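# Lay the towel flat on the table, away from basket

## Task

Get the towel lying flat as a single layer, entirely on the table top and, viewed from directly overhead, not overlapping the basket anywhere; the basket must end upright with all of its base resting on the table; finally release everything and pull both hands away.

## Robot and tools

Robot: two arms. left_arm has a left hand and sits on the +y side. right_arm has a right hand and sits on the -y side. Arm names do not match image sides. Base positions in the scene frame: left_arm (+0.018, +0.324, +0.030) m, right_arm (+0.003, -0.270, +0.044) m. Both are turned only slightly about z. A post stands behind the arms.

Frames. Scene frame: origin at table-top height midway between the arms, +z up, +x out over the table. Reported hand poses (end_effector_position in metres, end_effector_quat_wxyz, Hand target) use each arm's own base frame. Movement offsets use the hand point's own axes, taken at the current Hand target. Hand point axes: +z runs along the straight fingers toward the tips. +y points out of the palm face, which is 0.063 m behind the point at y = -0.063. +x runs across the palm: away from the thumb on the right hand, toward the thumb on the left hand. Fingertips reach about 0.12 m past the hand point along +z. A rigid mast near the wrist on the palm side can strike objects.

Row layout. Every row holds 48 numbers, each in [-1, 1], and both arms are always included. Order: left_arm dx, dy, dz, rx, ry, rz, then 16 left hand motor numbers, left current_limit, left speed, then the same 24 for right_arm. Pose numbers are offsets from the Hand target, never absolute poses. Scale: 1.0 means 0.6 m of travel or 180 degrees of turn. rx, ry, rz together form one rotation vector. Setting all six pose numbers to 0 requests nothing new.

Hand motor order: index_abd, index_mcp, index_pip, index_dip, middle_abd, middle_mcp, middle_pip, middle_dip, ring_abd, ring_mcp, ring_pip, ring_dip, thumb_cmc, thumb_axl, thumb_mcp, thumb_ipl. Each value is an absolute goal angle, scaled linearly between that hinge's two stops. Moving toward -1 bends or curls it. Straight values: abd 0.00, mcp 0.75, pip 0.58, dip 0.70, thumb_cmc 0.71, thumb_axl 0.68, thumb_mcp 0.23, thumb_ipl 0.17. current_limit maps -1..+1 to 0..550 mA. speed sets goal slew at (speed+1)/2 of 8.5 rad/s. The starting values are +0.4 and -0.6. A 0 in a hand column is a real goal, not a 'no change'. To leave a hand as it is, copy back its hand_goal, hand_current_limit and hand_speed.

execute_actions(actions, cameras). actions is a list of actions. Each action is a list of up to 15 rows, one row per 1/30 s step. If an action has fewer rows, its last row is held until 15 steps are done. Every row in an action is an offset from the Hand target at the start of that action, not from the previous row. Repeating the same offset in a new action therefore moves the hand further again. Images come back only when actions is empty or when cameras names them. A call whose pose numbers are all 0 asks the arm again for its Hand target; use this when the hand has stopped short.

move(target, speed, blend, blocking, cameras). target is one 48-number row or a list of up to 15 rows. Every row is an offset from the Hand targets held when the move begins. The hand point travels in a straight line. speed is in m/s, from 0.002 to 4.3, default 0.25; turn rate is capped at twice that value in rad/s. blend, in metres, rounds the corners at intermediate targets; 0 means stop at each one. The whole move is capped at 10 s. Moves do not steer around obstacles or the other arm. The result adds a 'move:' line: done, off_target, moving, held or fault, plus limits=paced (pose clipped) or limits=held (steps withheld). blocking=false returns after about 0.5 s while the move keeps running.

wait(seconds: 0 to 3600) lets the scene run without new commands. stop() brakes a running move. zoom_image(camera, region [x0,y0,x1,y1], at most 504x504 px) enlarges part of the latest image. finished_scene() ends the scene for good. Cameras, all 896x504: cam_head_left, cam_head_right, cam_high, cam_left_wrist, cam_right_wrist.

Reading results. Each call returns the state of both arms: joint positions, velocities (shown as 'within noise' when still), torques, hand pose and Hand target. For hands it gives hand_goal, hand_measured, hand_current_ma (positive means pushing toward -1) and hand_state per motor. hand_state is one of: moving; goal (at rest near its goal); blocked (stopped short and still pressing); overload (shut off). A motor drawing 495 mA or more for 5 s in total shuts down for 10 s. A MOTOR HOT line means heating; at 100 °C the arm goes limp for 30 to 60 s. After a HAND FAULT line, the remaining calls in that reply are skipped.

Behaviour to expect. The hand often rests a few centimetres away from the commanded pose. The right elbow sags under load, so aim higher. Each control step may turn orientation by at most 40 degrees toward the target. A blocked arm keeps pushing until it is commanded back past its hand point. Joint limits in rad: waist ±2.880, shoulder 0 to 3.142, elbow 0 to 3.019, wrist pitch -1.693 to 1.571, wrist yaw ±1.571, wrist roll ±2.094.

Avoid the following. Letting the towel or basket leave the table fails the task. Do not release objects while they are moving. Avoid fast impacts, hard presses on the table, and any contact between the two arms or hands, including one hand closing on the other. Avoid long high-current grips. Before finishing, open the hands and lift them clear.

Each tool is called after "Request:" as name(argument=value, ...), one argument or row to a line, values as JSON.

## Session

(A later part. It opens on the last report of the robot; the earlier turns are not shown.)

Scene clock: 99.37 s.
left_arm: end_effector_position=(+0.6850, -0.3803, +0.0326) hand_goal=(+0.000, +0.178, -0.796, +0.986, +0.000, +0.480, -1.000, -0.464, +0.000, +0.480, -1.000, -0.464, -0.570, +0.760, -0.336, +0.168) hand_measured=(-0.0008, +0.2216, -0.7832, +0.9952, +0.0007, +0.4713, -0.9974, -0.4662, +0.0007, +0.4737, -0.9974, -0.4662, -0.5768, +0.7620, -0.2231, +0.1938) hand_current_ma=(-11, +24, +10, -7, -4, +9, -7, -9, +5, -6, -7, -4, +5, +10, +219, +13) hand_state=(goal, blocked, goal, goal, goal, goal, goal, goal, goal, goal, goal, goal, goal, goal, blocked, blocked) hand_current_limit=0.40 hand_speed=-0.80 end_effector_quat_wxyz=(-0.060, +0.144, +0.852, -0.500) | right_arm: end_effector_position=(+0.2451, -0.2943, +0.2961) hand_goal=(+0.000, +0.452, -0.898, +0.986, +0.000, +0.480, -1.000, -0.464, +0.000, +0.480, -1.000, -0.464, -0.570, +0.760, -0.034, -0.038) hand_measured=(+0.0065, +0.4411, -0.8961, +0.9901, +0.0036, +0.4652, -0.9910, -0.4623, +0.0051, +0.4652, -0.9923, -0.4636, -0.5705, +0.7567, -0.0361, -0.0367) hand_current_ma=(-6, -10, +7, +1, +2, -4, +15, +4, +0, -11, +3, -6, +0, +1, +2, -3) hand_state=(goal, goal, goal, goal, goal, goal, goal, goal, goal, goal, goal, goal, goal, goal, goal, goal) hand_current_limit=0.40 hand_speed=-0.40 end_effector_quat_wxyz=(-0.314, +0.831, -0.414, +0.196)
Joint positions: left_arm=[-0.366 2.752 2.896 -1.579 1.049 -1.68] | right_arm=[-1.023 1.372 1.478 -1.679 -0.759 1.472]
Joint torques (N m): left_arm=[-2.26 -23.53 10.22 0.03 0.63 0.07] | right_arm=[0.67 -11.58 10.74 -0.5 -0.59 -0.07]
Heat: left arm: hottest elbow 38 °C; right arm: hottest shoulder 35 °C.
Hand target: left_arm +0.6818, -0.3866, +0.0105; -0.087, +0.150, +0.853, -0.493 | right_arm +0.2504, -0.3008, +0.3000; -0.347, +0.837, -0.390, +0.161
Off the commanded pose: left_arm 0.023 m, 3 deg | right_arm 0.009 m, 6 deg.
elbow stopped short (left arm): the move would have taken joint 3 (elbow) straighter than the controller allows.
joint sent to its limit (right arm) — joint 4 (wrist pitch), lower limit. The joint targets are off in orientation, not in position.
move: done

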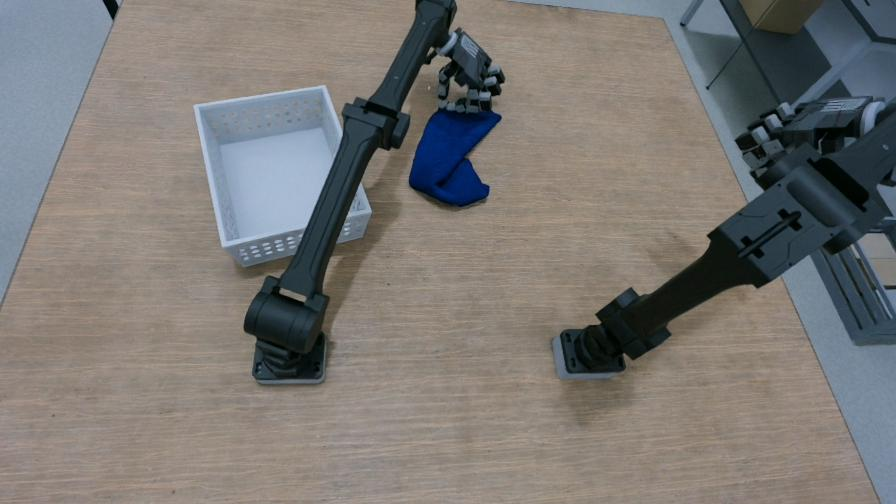

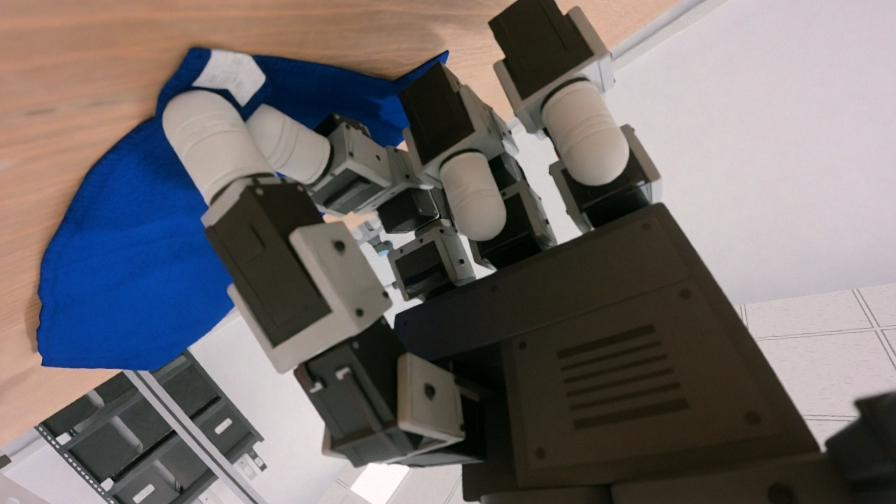

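Request:
move(
  target=[0.125,-0.268,-0.102,0,0,0, 0,0.178,-0.796,0.986,0,0.479,-1,-0.464,0,0.479,-1,-0.464,-0.571,0.76,-0.337,0.168,0.4,-0.8, 0,0,0,0,0,0, 0,0.452,-0.898,0.986,0,0.479,-1,-0.464,0,0.479,-1,-0.464,-0.571,0.76,-0.034,-0.038,0.4,-0.4],
  speed=0.12,
  cameras=["cam_head_left","cam_head_right","cam_high","cam_left_wrist"],
)

Scene clock: 102.77 s.
left_arm: end_effector_position=(+0.6071, -0.3809, +0.1645) hand_goal=(+0.000, +0.178, -0.796, +0.986, +0.000, +0.480, -1.000, -0.464, +0.000, +0.480, -1.000, -0.464, -0.570, +0.760, -0.336, +0.168) hand_measured=(-0.0052, +0.2204, -0.7832, +0.9939, -0.0008, +0.4713, -0.9974, -0.4662, -0.0008, +0.4725, -0.9974, -0.4662, -0.5780, +0.7620, -0.2231, +0.1948) hand_current_ma=(-13, +33, +12, -6, -9, +5, -2, -3, +1, +0, -11, -4, +3, +9, +213, +8) hand_state=(goal, blocked, goal, goal, goal, goal, goal, goal, goal, goal, goal, goal, goal, goal, blocked, blocked) hand_current_limit=0.40 hand_speed=-0.80 end_effector_quat_wxyz=(-0.093, +0.144, +0.854, -0.492) | right_arm: end_effector_position=(+0.2451, -0.2943, +0.2961) hand_goal=(+0.000, +0.452, -0.898, +0.986, +0.000, +0.480, -1.000, -0.464, +0.000, +0.480, -1.000, -0.464, -0.570, +0.760, -0.034, -0.038) hand_measured=(+0.0080, +0.4411, -0.8948, +0.9888, +0.0036, +0.4652, -0.9910, -0.4623, +0.0051, +0.4652, -0.9923, -0.4636, -0.5705, +0.7578, -0.0371, -0.0358) hand_current_ma=(-7, -11, +7, -2, +0, -6, +17, -2, +5, -13, +7, -11, -5, +3, +3, +0) hand_state=(goal, goal, goal, goal, goal, goal, goal, goal, goal, goal, goal, goal, goal, goal, goal, goal) hand_current_limit=0.40 hand_speed=-0.40 end_effector_quat_wxyz=(-0.314, +0.831, -0.414, +0.196)
Joint positions: left_arm=[-0.407 2.377 2.521 -1.623 1.045 -1.696] | right_arm=[-1.023 1.372 1.478 -1.679 -0.759 1.472]
Joint torques (N m): left_arm=[-1.55 -25.93 7.87 0.53 0.73 -0.08] | right_arm=[0.85 -11.58 10.71 -0.54 -0.59 -0.08]
Heat: left arm: hottest elbow 38 °C; right arm: hottest shoulder 35 °C.
Hand target: left_arm +0.6021, -0.3865, +0.1805; -0.087, +0.150, +0.853, -0.493 | right_arm +0.2504, -0.3008, +0.3000; -0.347, +0.837, -0.390, +0.161
Off the commanded pose: left_arm 0.018 m, 1 deg | right_arm 0.009 m, 6 deg.
elbow stopped short (left arm): the move would have taken joint 3 (elbow) straighter than the controller allows.
joint sent to its limit (right arm) — joint 4 (wrist pitch), lower limit. The joint targets are off in orientation, not in position.
move: off_target (left_arm)

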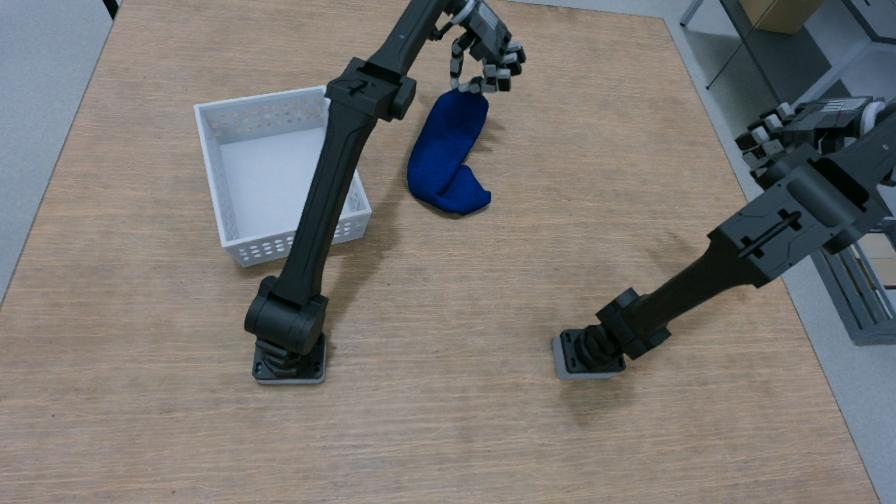

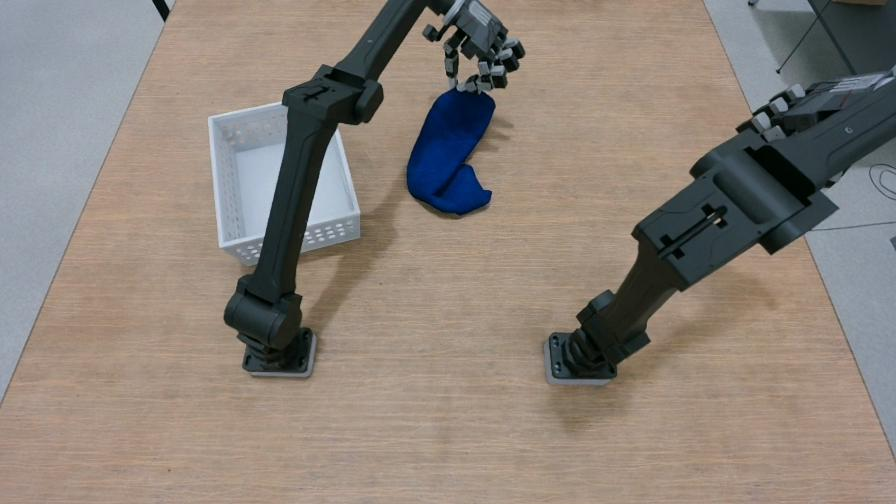

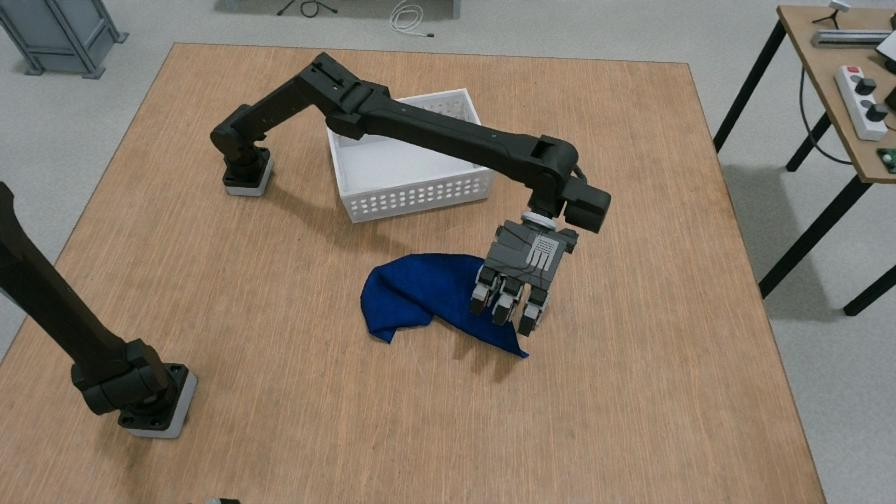

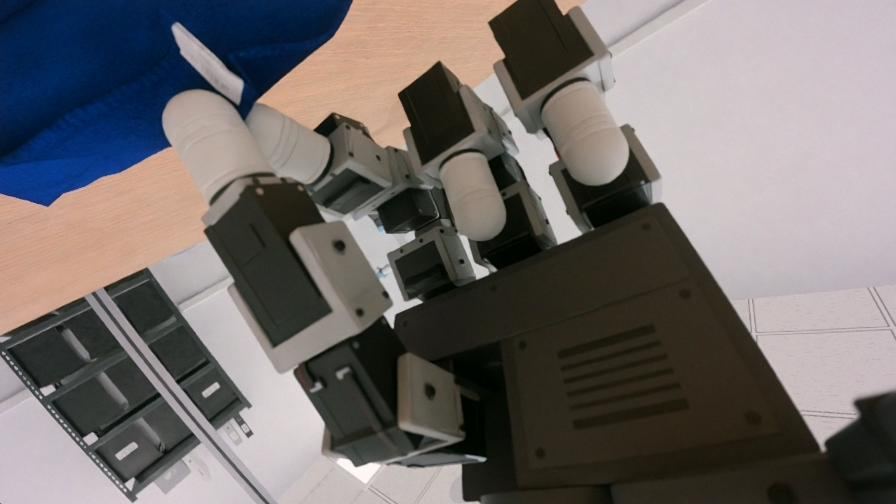

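Request:
move(
  target=[0.188,-0.172,-0.135,0,0,0, 0,0.178,-0.796,0.986,0,0.479,-1,-0.464,0,0.479,-1,-0.464,-0.571,0.76,-0.337,0.168,0.4,-0.8, 0,0,0,0,0,0, 0,0.452,-0.898,0.986,0,0.479,-1,-0.464,0,0.479,-1,-0.464,-0.571,0.76,-0.034,-0.038,0.4,-0.4],
  speed=0.12,
  cameras=["cam_head_left","cam_head_right","cam_high","cam_left_wrist","cam_right_wrist"],
)

Scene clock: 109.53 s.
left_arm: end_effector_position=(+0.5046, -0.3365, +0.3019) hand_goal=(+0.000, +0.178, -0.796, +0.986, +0.000, +0.480, -1.000, -0.464, +0.000, +0.480, -1.000, -0.464, -0.570, +0.760, -0.336, +0.168) hand_measured=(-0.0052, +0.2216, -0.7832, +0.9952, +0.0007, +0.4713, -0.9974, -0.4662, +0.0007, +0.4737, -0.9974, -0.4662, -0.5780, +0.7631, -0.2231, +0.1938) hand_current_ma=(-3, +33, +9, -7, -5, +12, +0, -6, +6, +2, -6, -5, +3, +4, +220, +4) hand_state=(goal, blocked, goal, goal, goal, goal, goal, goal, goal, goal, goal, goal, goal, goal, blocked, blocked) hand_current_limit=0.40 hand_speed=-0.80 end_effector_quat_wxyz=(-0.086, +0.151, +0.853, -0.493) | right_arm: end_effector_position=(+0.2451, -0.2943, +0.2961) hand_goal=(+0.000, +0.452, -0.898, +0.986, +0.000, +0.480, -1.000, -0.464, +0.000, +0.480, -1.000, -0.464, -0.570, +0.760, -0.034, -0.038) hand_measured=(+0.0065, +0.4411, -0.8961, +0.9901, +0.0036, +0.4652, -0.9910, -0.4623, +0.0051, +0.4652, -0.9923, -0.4649, -0.5718, +0.7578, -0.0361, -0.0367) hand_current_ma=(-1, -13, +7, +4, +16, -5, +3, +3, +11, -14, +1, +1, +4, +7, -2, +0) hand_state=(goal, goal, goal, goal, goal, goal, goal, goal, goal, goal, goal, goal, goal, goal, goal, goal) hand_current_limit=0.40 hand_speed=-0.40 end_effector_quat_wxyz=(-0.314, +0.831, -0.414, +0.196)
Joint positions: left_arm=[-0.407 1.973 2.194 -1.692 1.045 -1.684] | right_arm=[-1.023 1.372 1.478 -1.679 -0.759 1.472]
Joint torques (N m): left_arm=[-0.21 -20.66 7.82 -0.08 0.79 -0.01] | right_arm=[0.62 -11.4 10.67 -0.49 -0.59 -0.08]
Heat: left arm: hottest elbow 38 °C; right arm: hottest shoulder 35 °C.
Hand target: left_arm +0.5025, -0.3304, +0.3105; -0.087, +0.150, +0.853, -0.493 | right_arm +0.2504, -0.3008, +0.3000; -0.347, +0.837, -0.390, +0.161
Off the commanded pose: left_arm 0.011 m, 0 deg | right_arm 0.009 m, 6 deg.
joint sent to its limit (left arm) — joint 4 (wrist pitch), lower limit. The joint targets still meet the commanded pose.
joint sent to its limit (right arm) — joint 4 (wrist pitch), lower limit. The joint targets are off in orientation, not in position.
move: off_target (left_arm)

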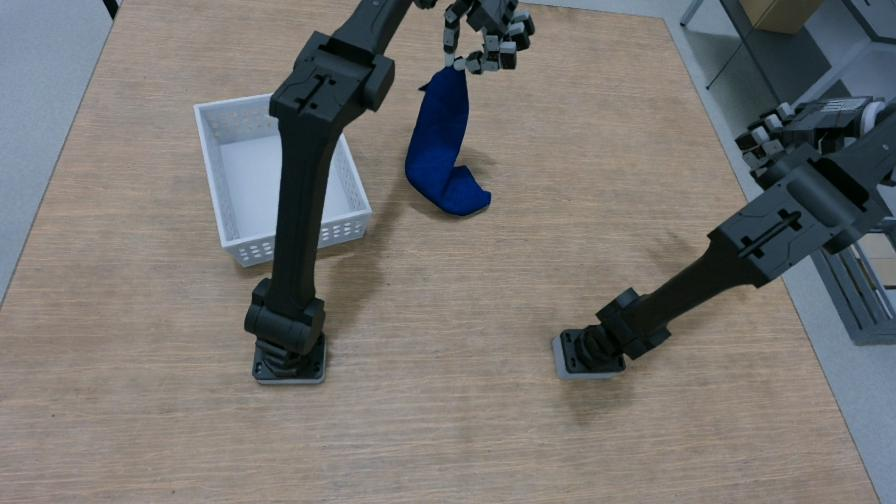

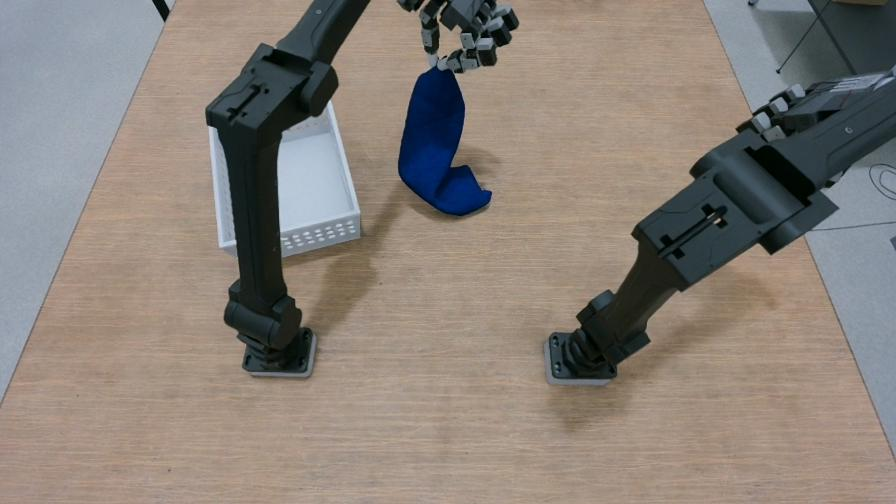

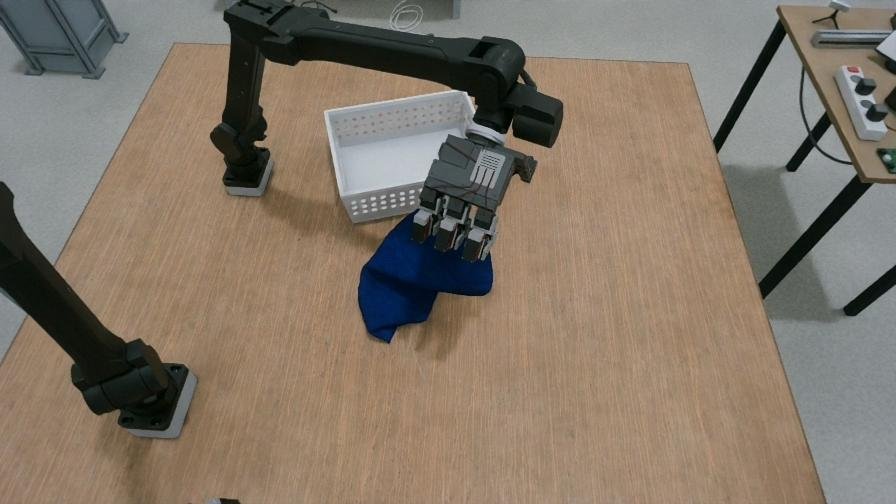

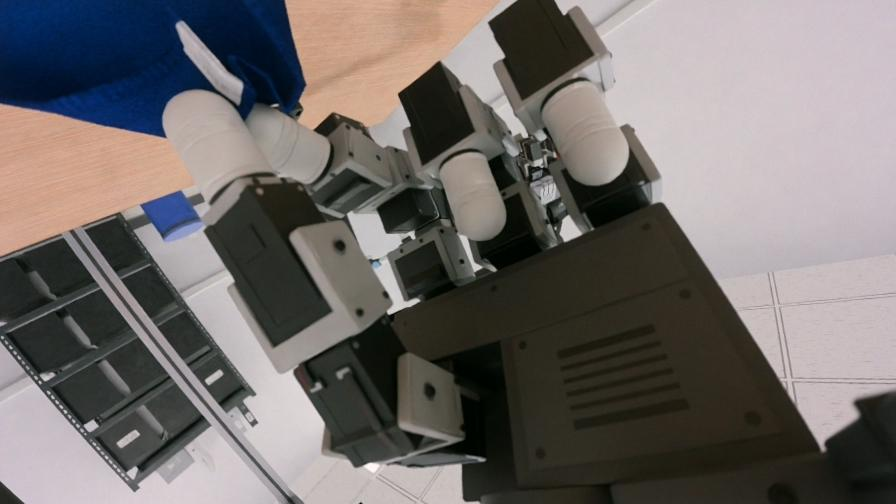

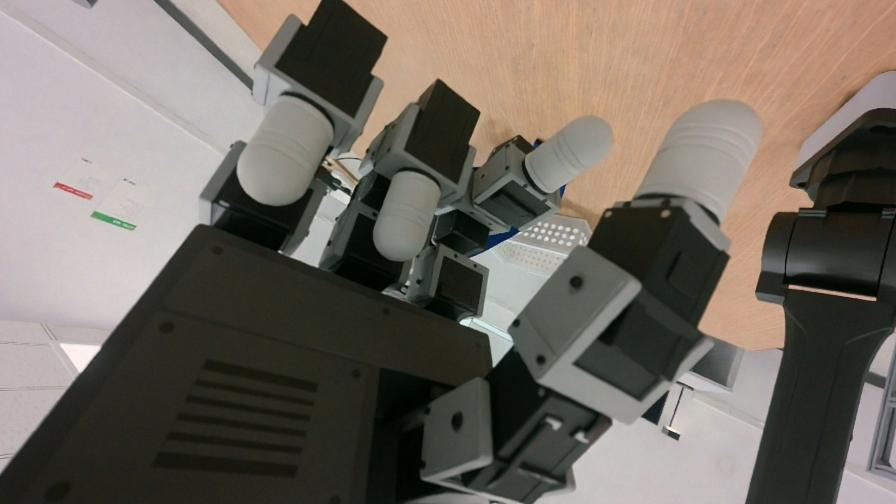

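Request:
zoom_image(
  camera="cam_head_left",
  region=[380, 30, 540, 230],
)

Request:
zoom_image(
  camera="cam_high",
  region=[340, 190, 520, 360],
)

Request:
zoom_image(
  camera="cam_left_wrist",
  region=[0, 0, 330, 240],
)

Scaled by 2.520 from the camera's image (finer frame: 1280x720).

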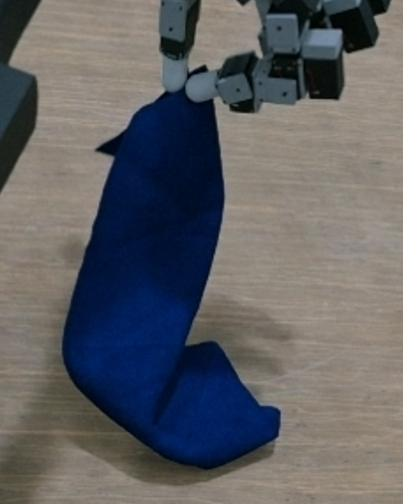

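Scaled by 2.800 from the camera's image (finer frame: 1280x720).

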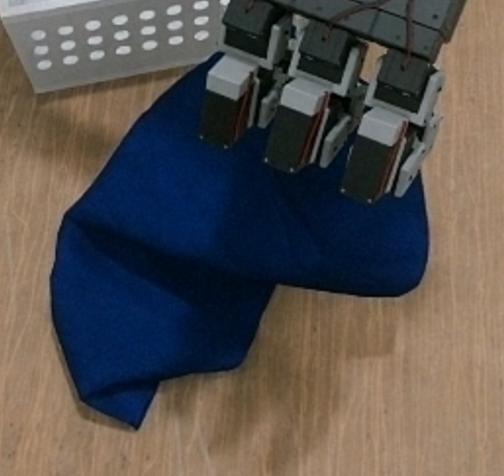

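Scaled by 1.527 from the camera's image (finer frame: 1280x720).

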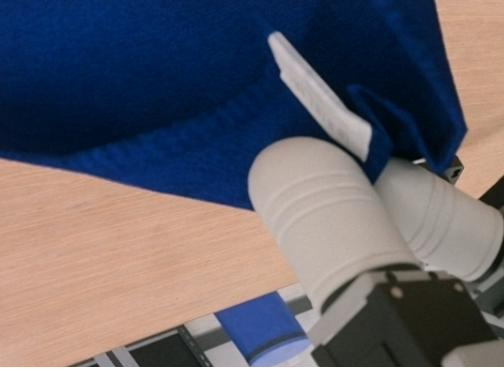

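Request:
move(
  target=[0.095,-0.265,-0.174,0.017,-0.166,0.288, 0,0.178,-0.796,0.986,0,0.479,-1,-0.464,0,0.479,-1,-0.464,-0.571,0.76,-0.337,0.168,0.4,-0.8, 0,0,0,0,0,0, 0,0.452,-0.898,0.986,0,0.479,-1,-0.464,0,0.479,-1,-0.464,-0.571,0.76,-0.034,-0.038,0.4,-0.4],
  speed=0.12,
  cameras=["cam_head_left","cam_head_right","cam_high","cam_left_wrist","cam_right_wrist"],
)

Scene clock: 116.40 s.
left_arm: end_effector_position=(+0.4511, -0.3067, +0.4829) hand_goal=(+0.000, +0.178, -0.796, +0.986, +0.000, +0.480, -1.000, -0.464, +0.000, +0.480, -1.000, -0.464, -0.570, +0.760, -0.336, +0.168) hand_measured=(+0.0036, +0.2204, -0.7819, +0.9952, +0.0007, +0.4713, -0.9974, -0.4662, -0.0008, +0.4737, -0.9974, -0.4662, -0.5743, +0.7631, -0.2231, +0.1938) hand_current_ma=(-8, +30, +11, -7, -11, +9, -2, -9, +2, -1, -10, -2, +8, +9, +212, +10) hand_state=(goal, blocked, goal, goal, goal, goal, goal, goal, goal, goal, goal, goal, goal, goal, blocked, blocked) hand_current_limit=0.40 hand_speed=-0.80 end_effector_quat_wxyz=(+0.322, +0.366, +0.696, -0.528) | right_arm: end_effector_position=(+0.2451, -0.2943, +0.2961) hand_goal=(+0.000, +0.452, -0.898, +0.986, +0.000, +0.480, -1.000, -0.464, +0.000, +0.480, -1.000, -0.464, -0.570, +0.760, -0.034, -0.038) hand_measured=(+0.0065, +0.4411, -0.8961, +0.9888, +0.0036, +0.4652, -0.9910, -0.4623, +0.0051, +0.4652, -0.9923, -0.4636, -0.5705, +0.7578, -0.0361, -0.0367) hand_current_ma=(-2, -15, +3, -2, +16, -4, +12, +2, +6, -16, +4, -5, +0, +4, -5, +1) hand_state=(goal, goal, goal, goal, goal, goal, goal, goal, goal, goal, goal, goal, goal, goal, goal, goal) hand_current_limit=0.40 hand_speed=-0.40 end_effector_quat_wxyz=(-0.314, +0.831, -0.414, +0.196)
Joint positions: left_arm=[-0.391 1.285 1.573 -0.794 1.062 -1.659] | right_arm=[-1.023 1.372 1.478 -1.679 -0.759 1.472]
Joint torques (N m): left_arm=[0.56 -12.04 9.07 3.11 0.45 0.21] | right_arm=[0.79 -11.34 10.74 -0.51 -0.6 -0.09]
Heat: left arm: hottest elbow 38 °C; right arm: hottest shoulder 35 °C.
Hand target: left_arm +0.4526, -0.3007, +0.5003; +0.346, +0.374, +0.683, -0.524 | right_arm +0.2504, -0.3008, +0.3000; -0.347, +0.837, -0.390, +0.161
Off the commanded pose: left_arm 0.019 m, 3 deg | right_arm 0.009 m, 6 deg.
joint sent to its limit (right arm) — joint 4 (wrist pitch), lower limit. The joint targets are off in orientation, not in position.
move: off_target (left_arm)

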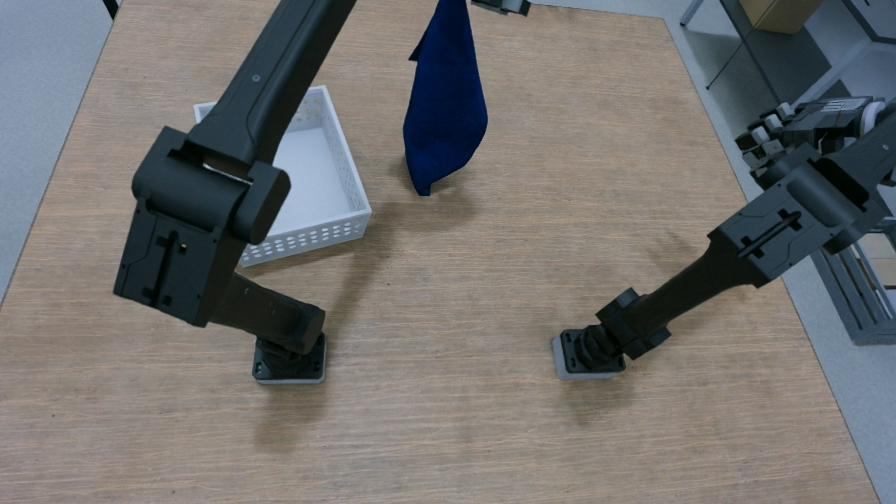

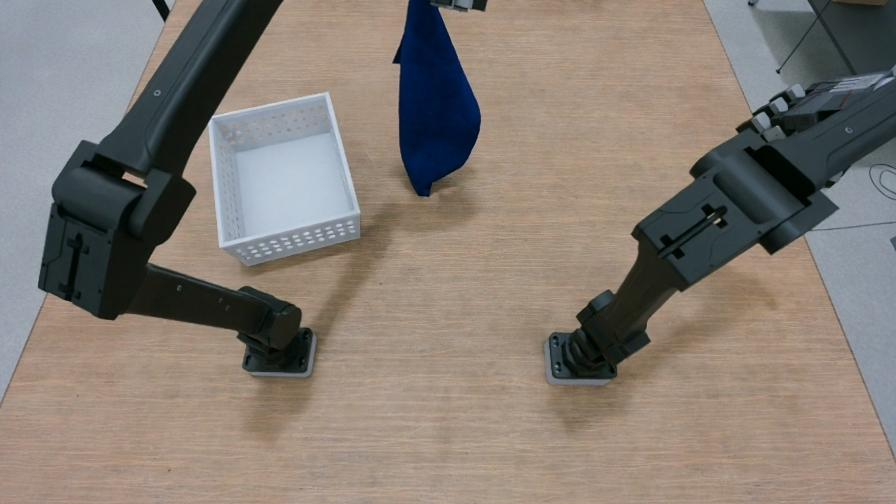

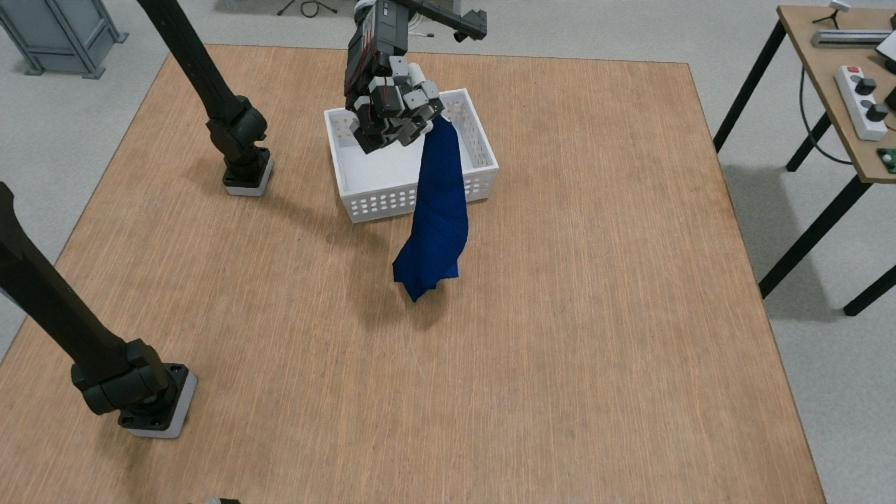

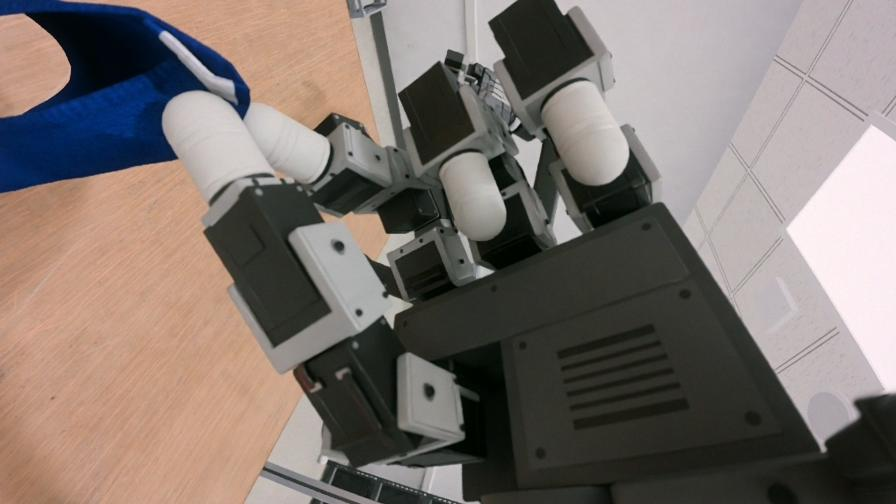

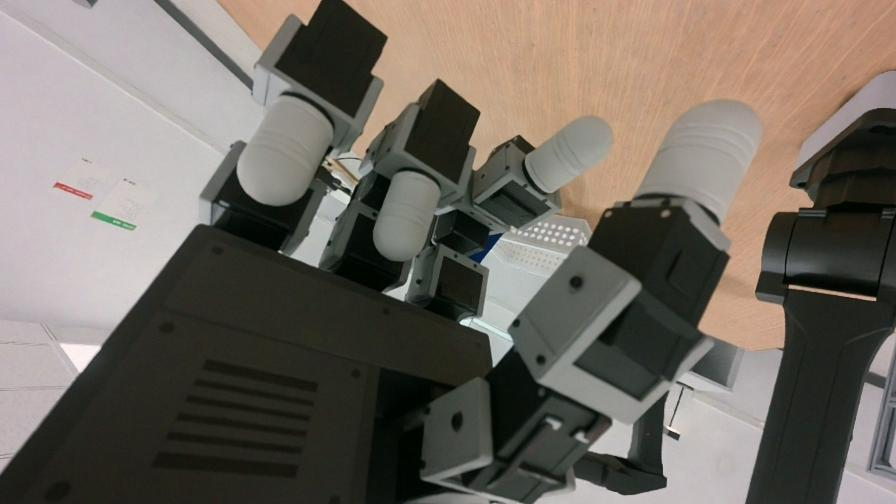

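Request:
zoom_image(
  camera="cam_head_left",
  region=[360, 0, 540, 210],
)

Request:
zoom_image(
  camera="cam_high",
  region=[360, 100, 520, 320],
)

Request:
zoom_image(
  camera="cam_left_wrist",
  region=[0, 0, 330, 240],
)

Scaled by 2.400 from the camera's image (finer frame: 1280x720).

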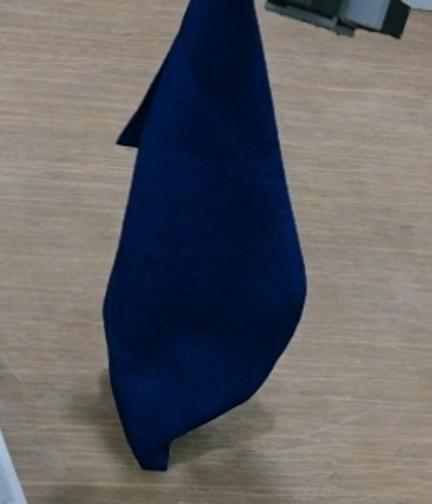

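Scaled by 2.291 from the camera's image (finer frame: 1280x720).

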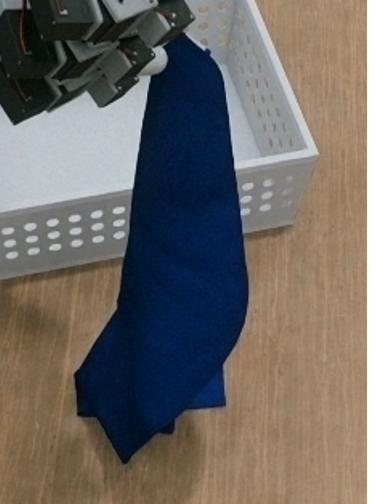

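Scaled by 1.527 from the camera's image (finer frame: 1280x720).

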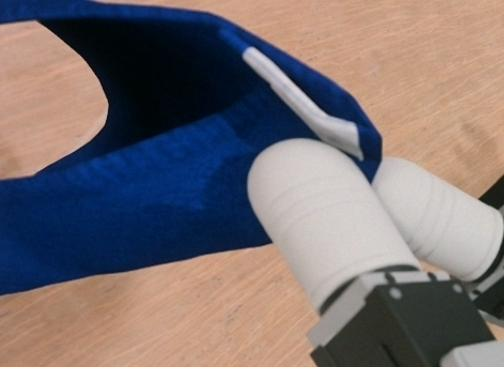

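Request:
move(
  target=[0.1735,-0.4015,0.1598,0.202,0.1066,0.0497, 0,0.178,-0.796,0.986,0,0.479,-1,-0.464,0,0.479,-1,-0.464,-0.571,0.76,-0.337,0.168,0.4,-0.8, 0,0,0,0,0,0, 0,0.452,-0.898,0.986,0,0.479,-1,-0.464,0,0.479,-1,-0.464,-0.571,0.76,-0.034,-0.038,0.4,-0.4],
  speed=0.1,
  cameras=["cam_head_left","cam_head_right","cam_high","cam_left_wrist","cam_right_wrist"],
)

Scene clock: 125.57 s.
left_arm: end_effector_position=(+0.2024, -0.4167, +0.4775) hand_goal=(+0.000, +0.178, -0.796, +0.986, +0.000, +0.480, -1.000, -0.464, +0.000, +0.480, -1.000, -0.464, -0.570, +0.760, -0.336, +0.168) hand_measured=(+0.0036, +0.2204, -0.7819, +0.9965, -0.0008, +0.4713, -0.9974, -0.4662, -0.0008, +0.4737, -0.9974, -0.4662, -0.5743, +0.7631, -0.2231, +0.1938) hand_current_ma=(-7, +34, +11, +0, -11, +10, -3, -3, +2, -3, -9, -1, +16, +3, +214, +10) hand_state=(goal, blocked, goal, goal, goal, goal, goal, goal, goal, goal, goal, goal, goal, goal, blocked, blocked) hand_current_limit=0.40 hand_speed=-0.80 end_effector_quat_wxyz=(+0.122, +0.583, +0.519, -0.613) | right_arm: end_effector_position=(+0.2451, -0.2943, +0.2961) hand_goal=(+0.000, +0.452, -0.898, +0.986, +0.000, +0.480, -1.000, -0.464, +0.000, +0.480, -1.000, -0.464, -0.570, +0.760, -0.034, -0.038) hand_measured=(+0.0065, +0.4399, -0.8948, +0.9901, +0.0036, +0.4652, -0.9910, -0.4623, +0.0036, +0.4652, -0.9923, -0.4649, -0.5718, +0.7567, -0.0371, -0.0367) hand_current_ma=(-5, -16, +4, -4, +4, -1, +16, +0, +5, -19, +9, -1, +1, +3, -6, -6) hand_state=(goal, goal, goal, goal, goal, goal, goal, goal, goal, goal, goal, goal, goal, goal, goal, goal) hand_current_limit=0.40 hand_speed=-0.40 end_effector_quat_wxyz=(-0.314, +0.831, -0.414, +0.196)
Joint positions: left_arm=[-0.8 1.216 1.559 -1.316 1.304 -1.147] | right_arm=[-1.023 1.372 1.478 -1.679 -0.759 1.472]
Joint torques (N m): left_arm=[-1.61 -8 11.85 1.05 0.88 0.3] | right_arm=[0.79 -11.69 10.76 -0.44 -0.58 -0.09]
Heat: left arm: hottest elbow 38 °C; right arm: hottest shoulder 35 °C.
Hand target: left_arm +0.2001, -0.4201, +0.4998; +0.135, +0.594, +0.503, -0.613 | right_arm +0.2504, -0.3008, +0.3000; -0.347, +0.837, -0.390, +0.161
Off the commanded pose: left_arm 0.023 m, 3 deg | right_arm 0.009 m, 6 deg.
joint sent to its limit (right arm) — joint 4 (wrist pitch), lower limit. The joint targets are off in orientation, not in position.
move: off_target (left_arm)

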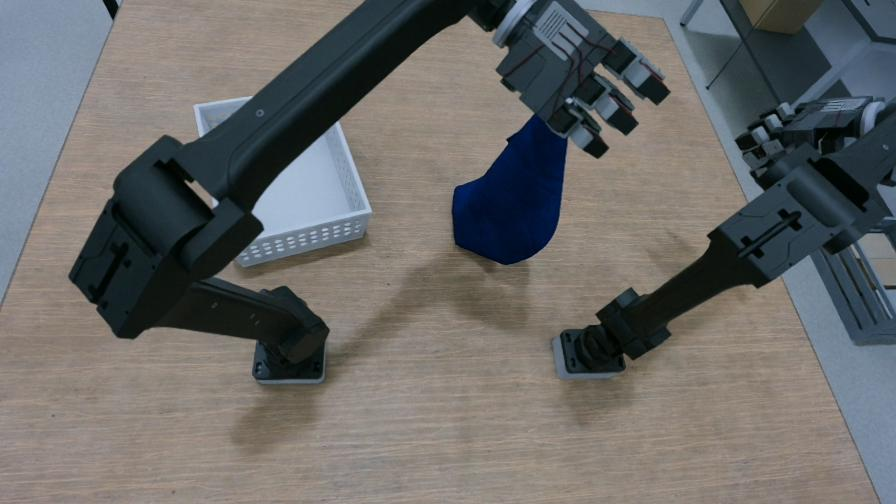

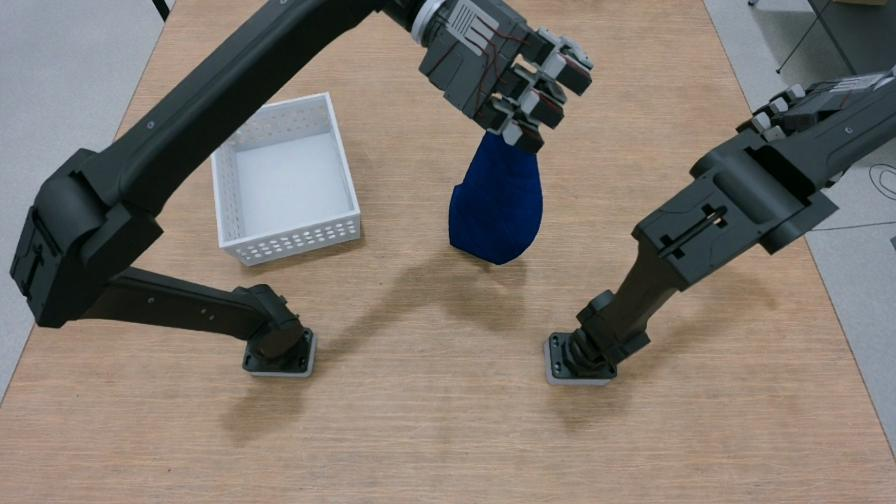

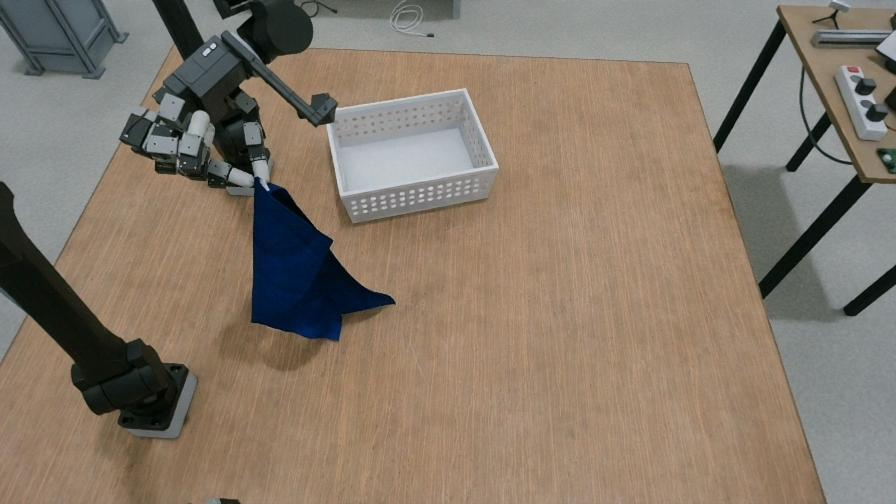

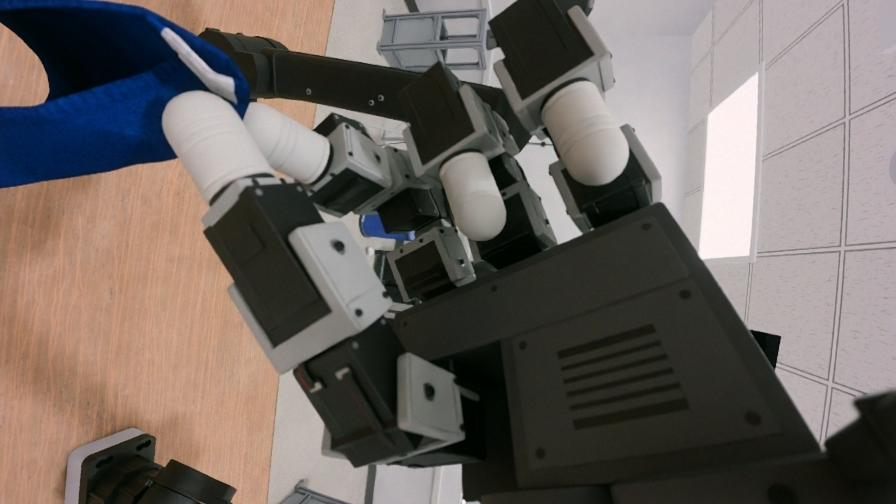

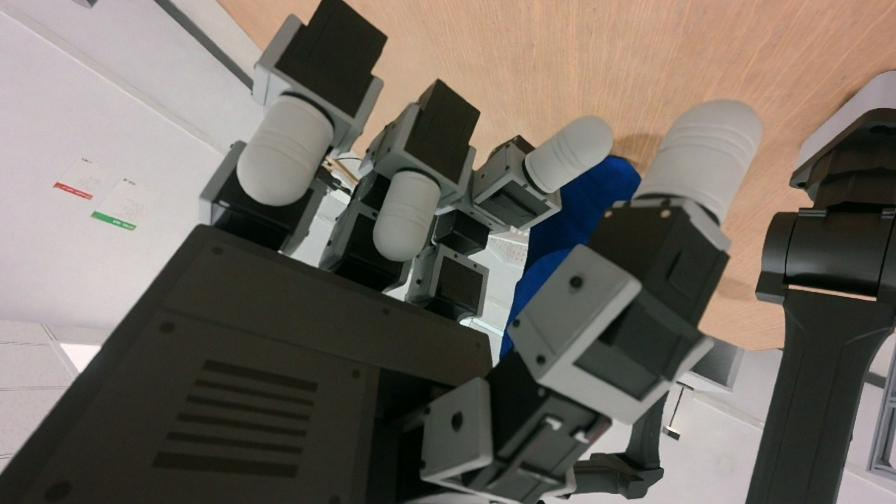

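Request:
zoom_image(
  camera="cam_high",
  region=[220, 160, 420, 360],
)

Request:
zoom_image(
  camera="cam_head_right",
  region=[420, 110, 580, 280],
)

Request:
zoom_image(
  camera="cam_head_left",
  region=[420, 90, 600, 280],
)

Scaled by 2.520 from the camera's image (finer frame: 1280x720).

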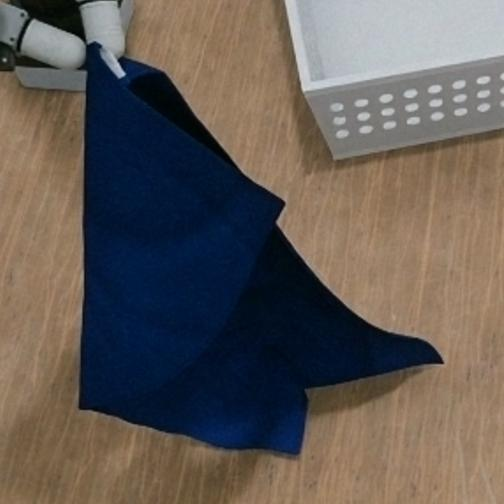

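Scaled by 2.965 from the camera's image (finer frame: 1280x720).

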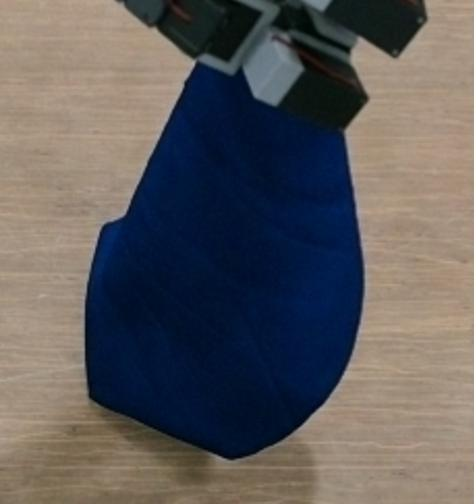

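Scaled by 2.653 from the camera's image (finer frame: 1280x720).

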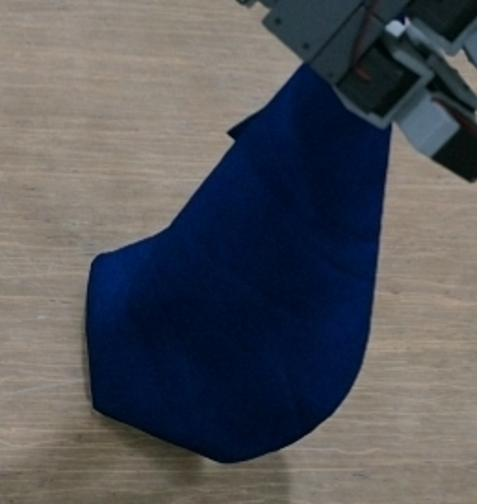

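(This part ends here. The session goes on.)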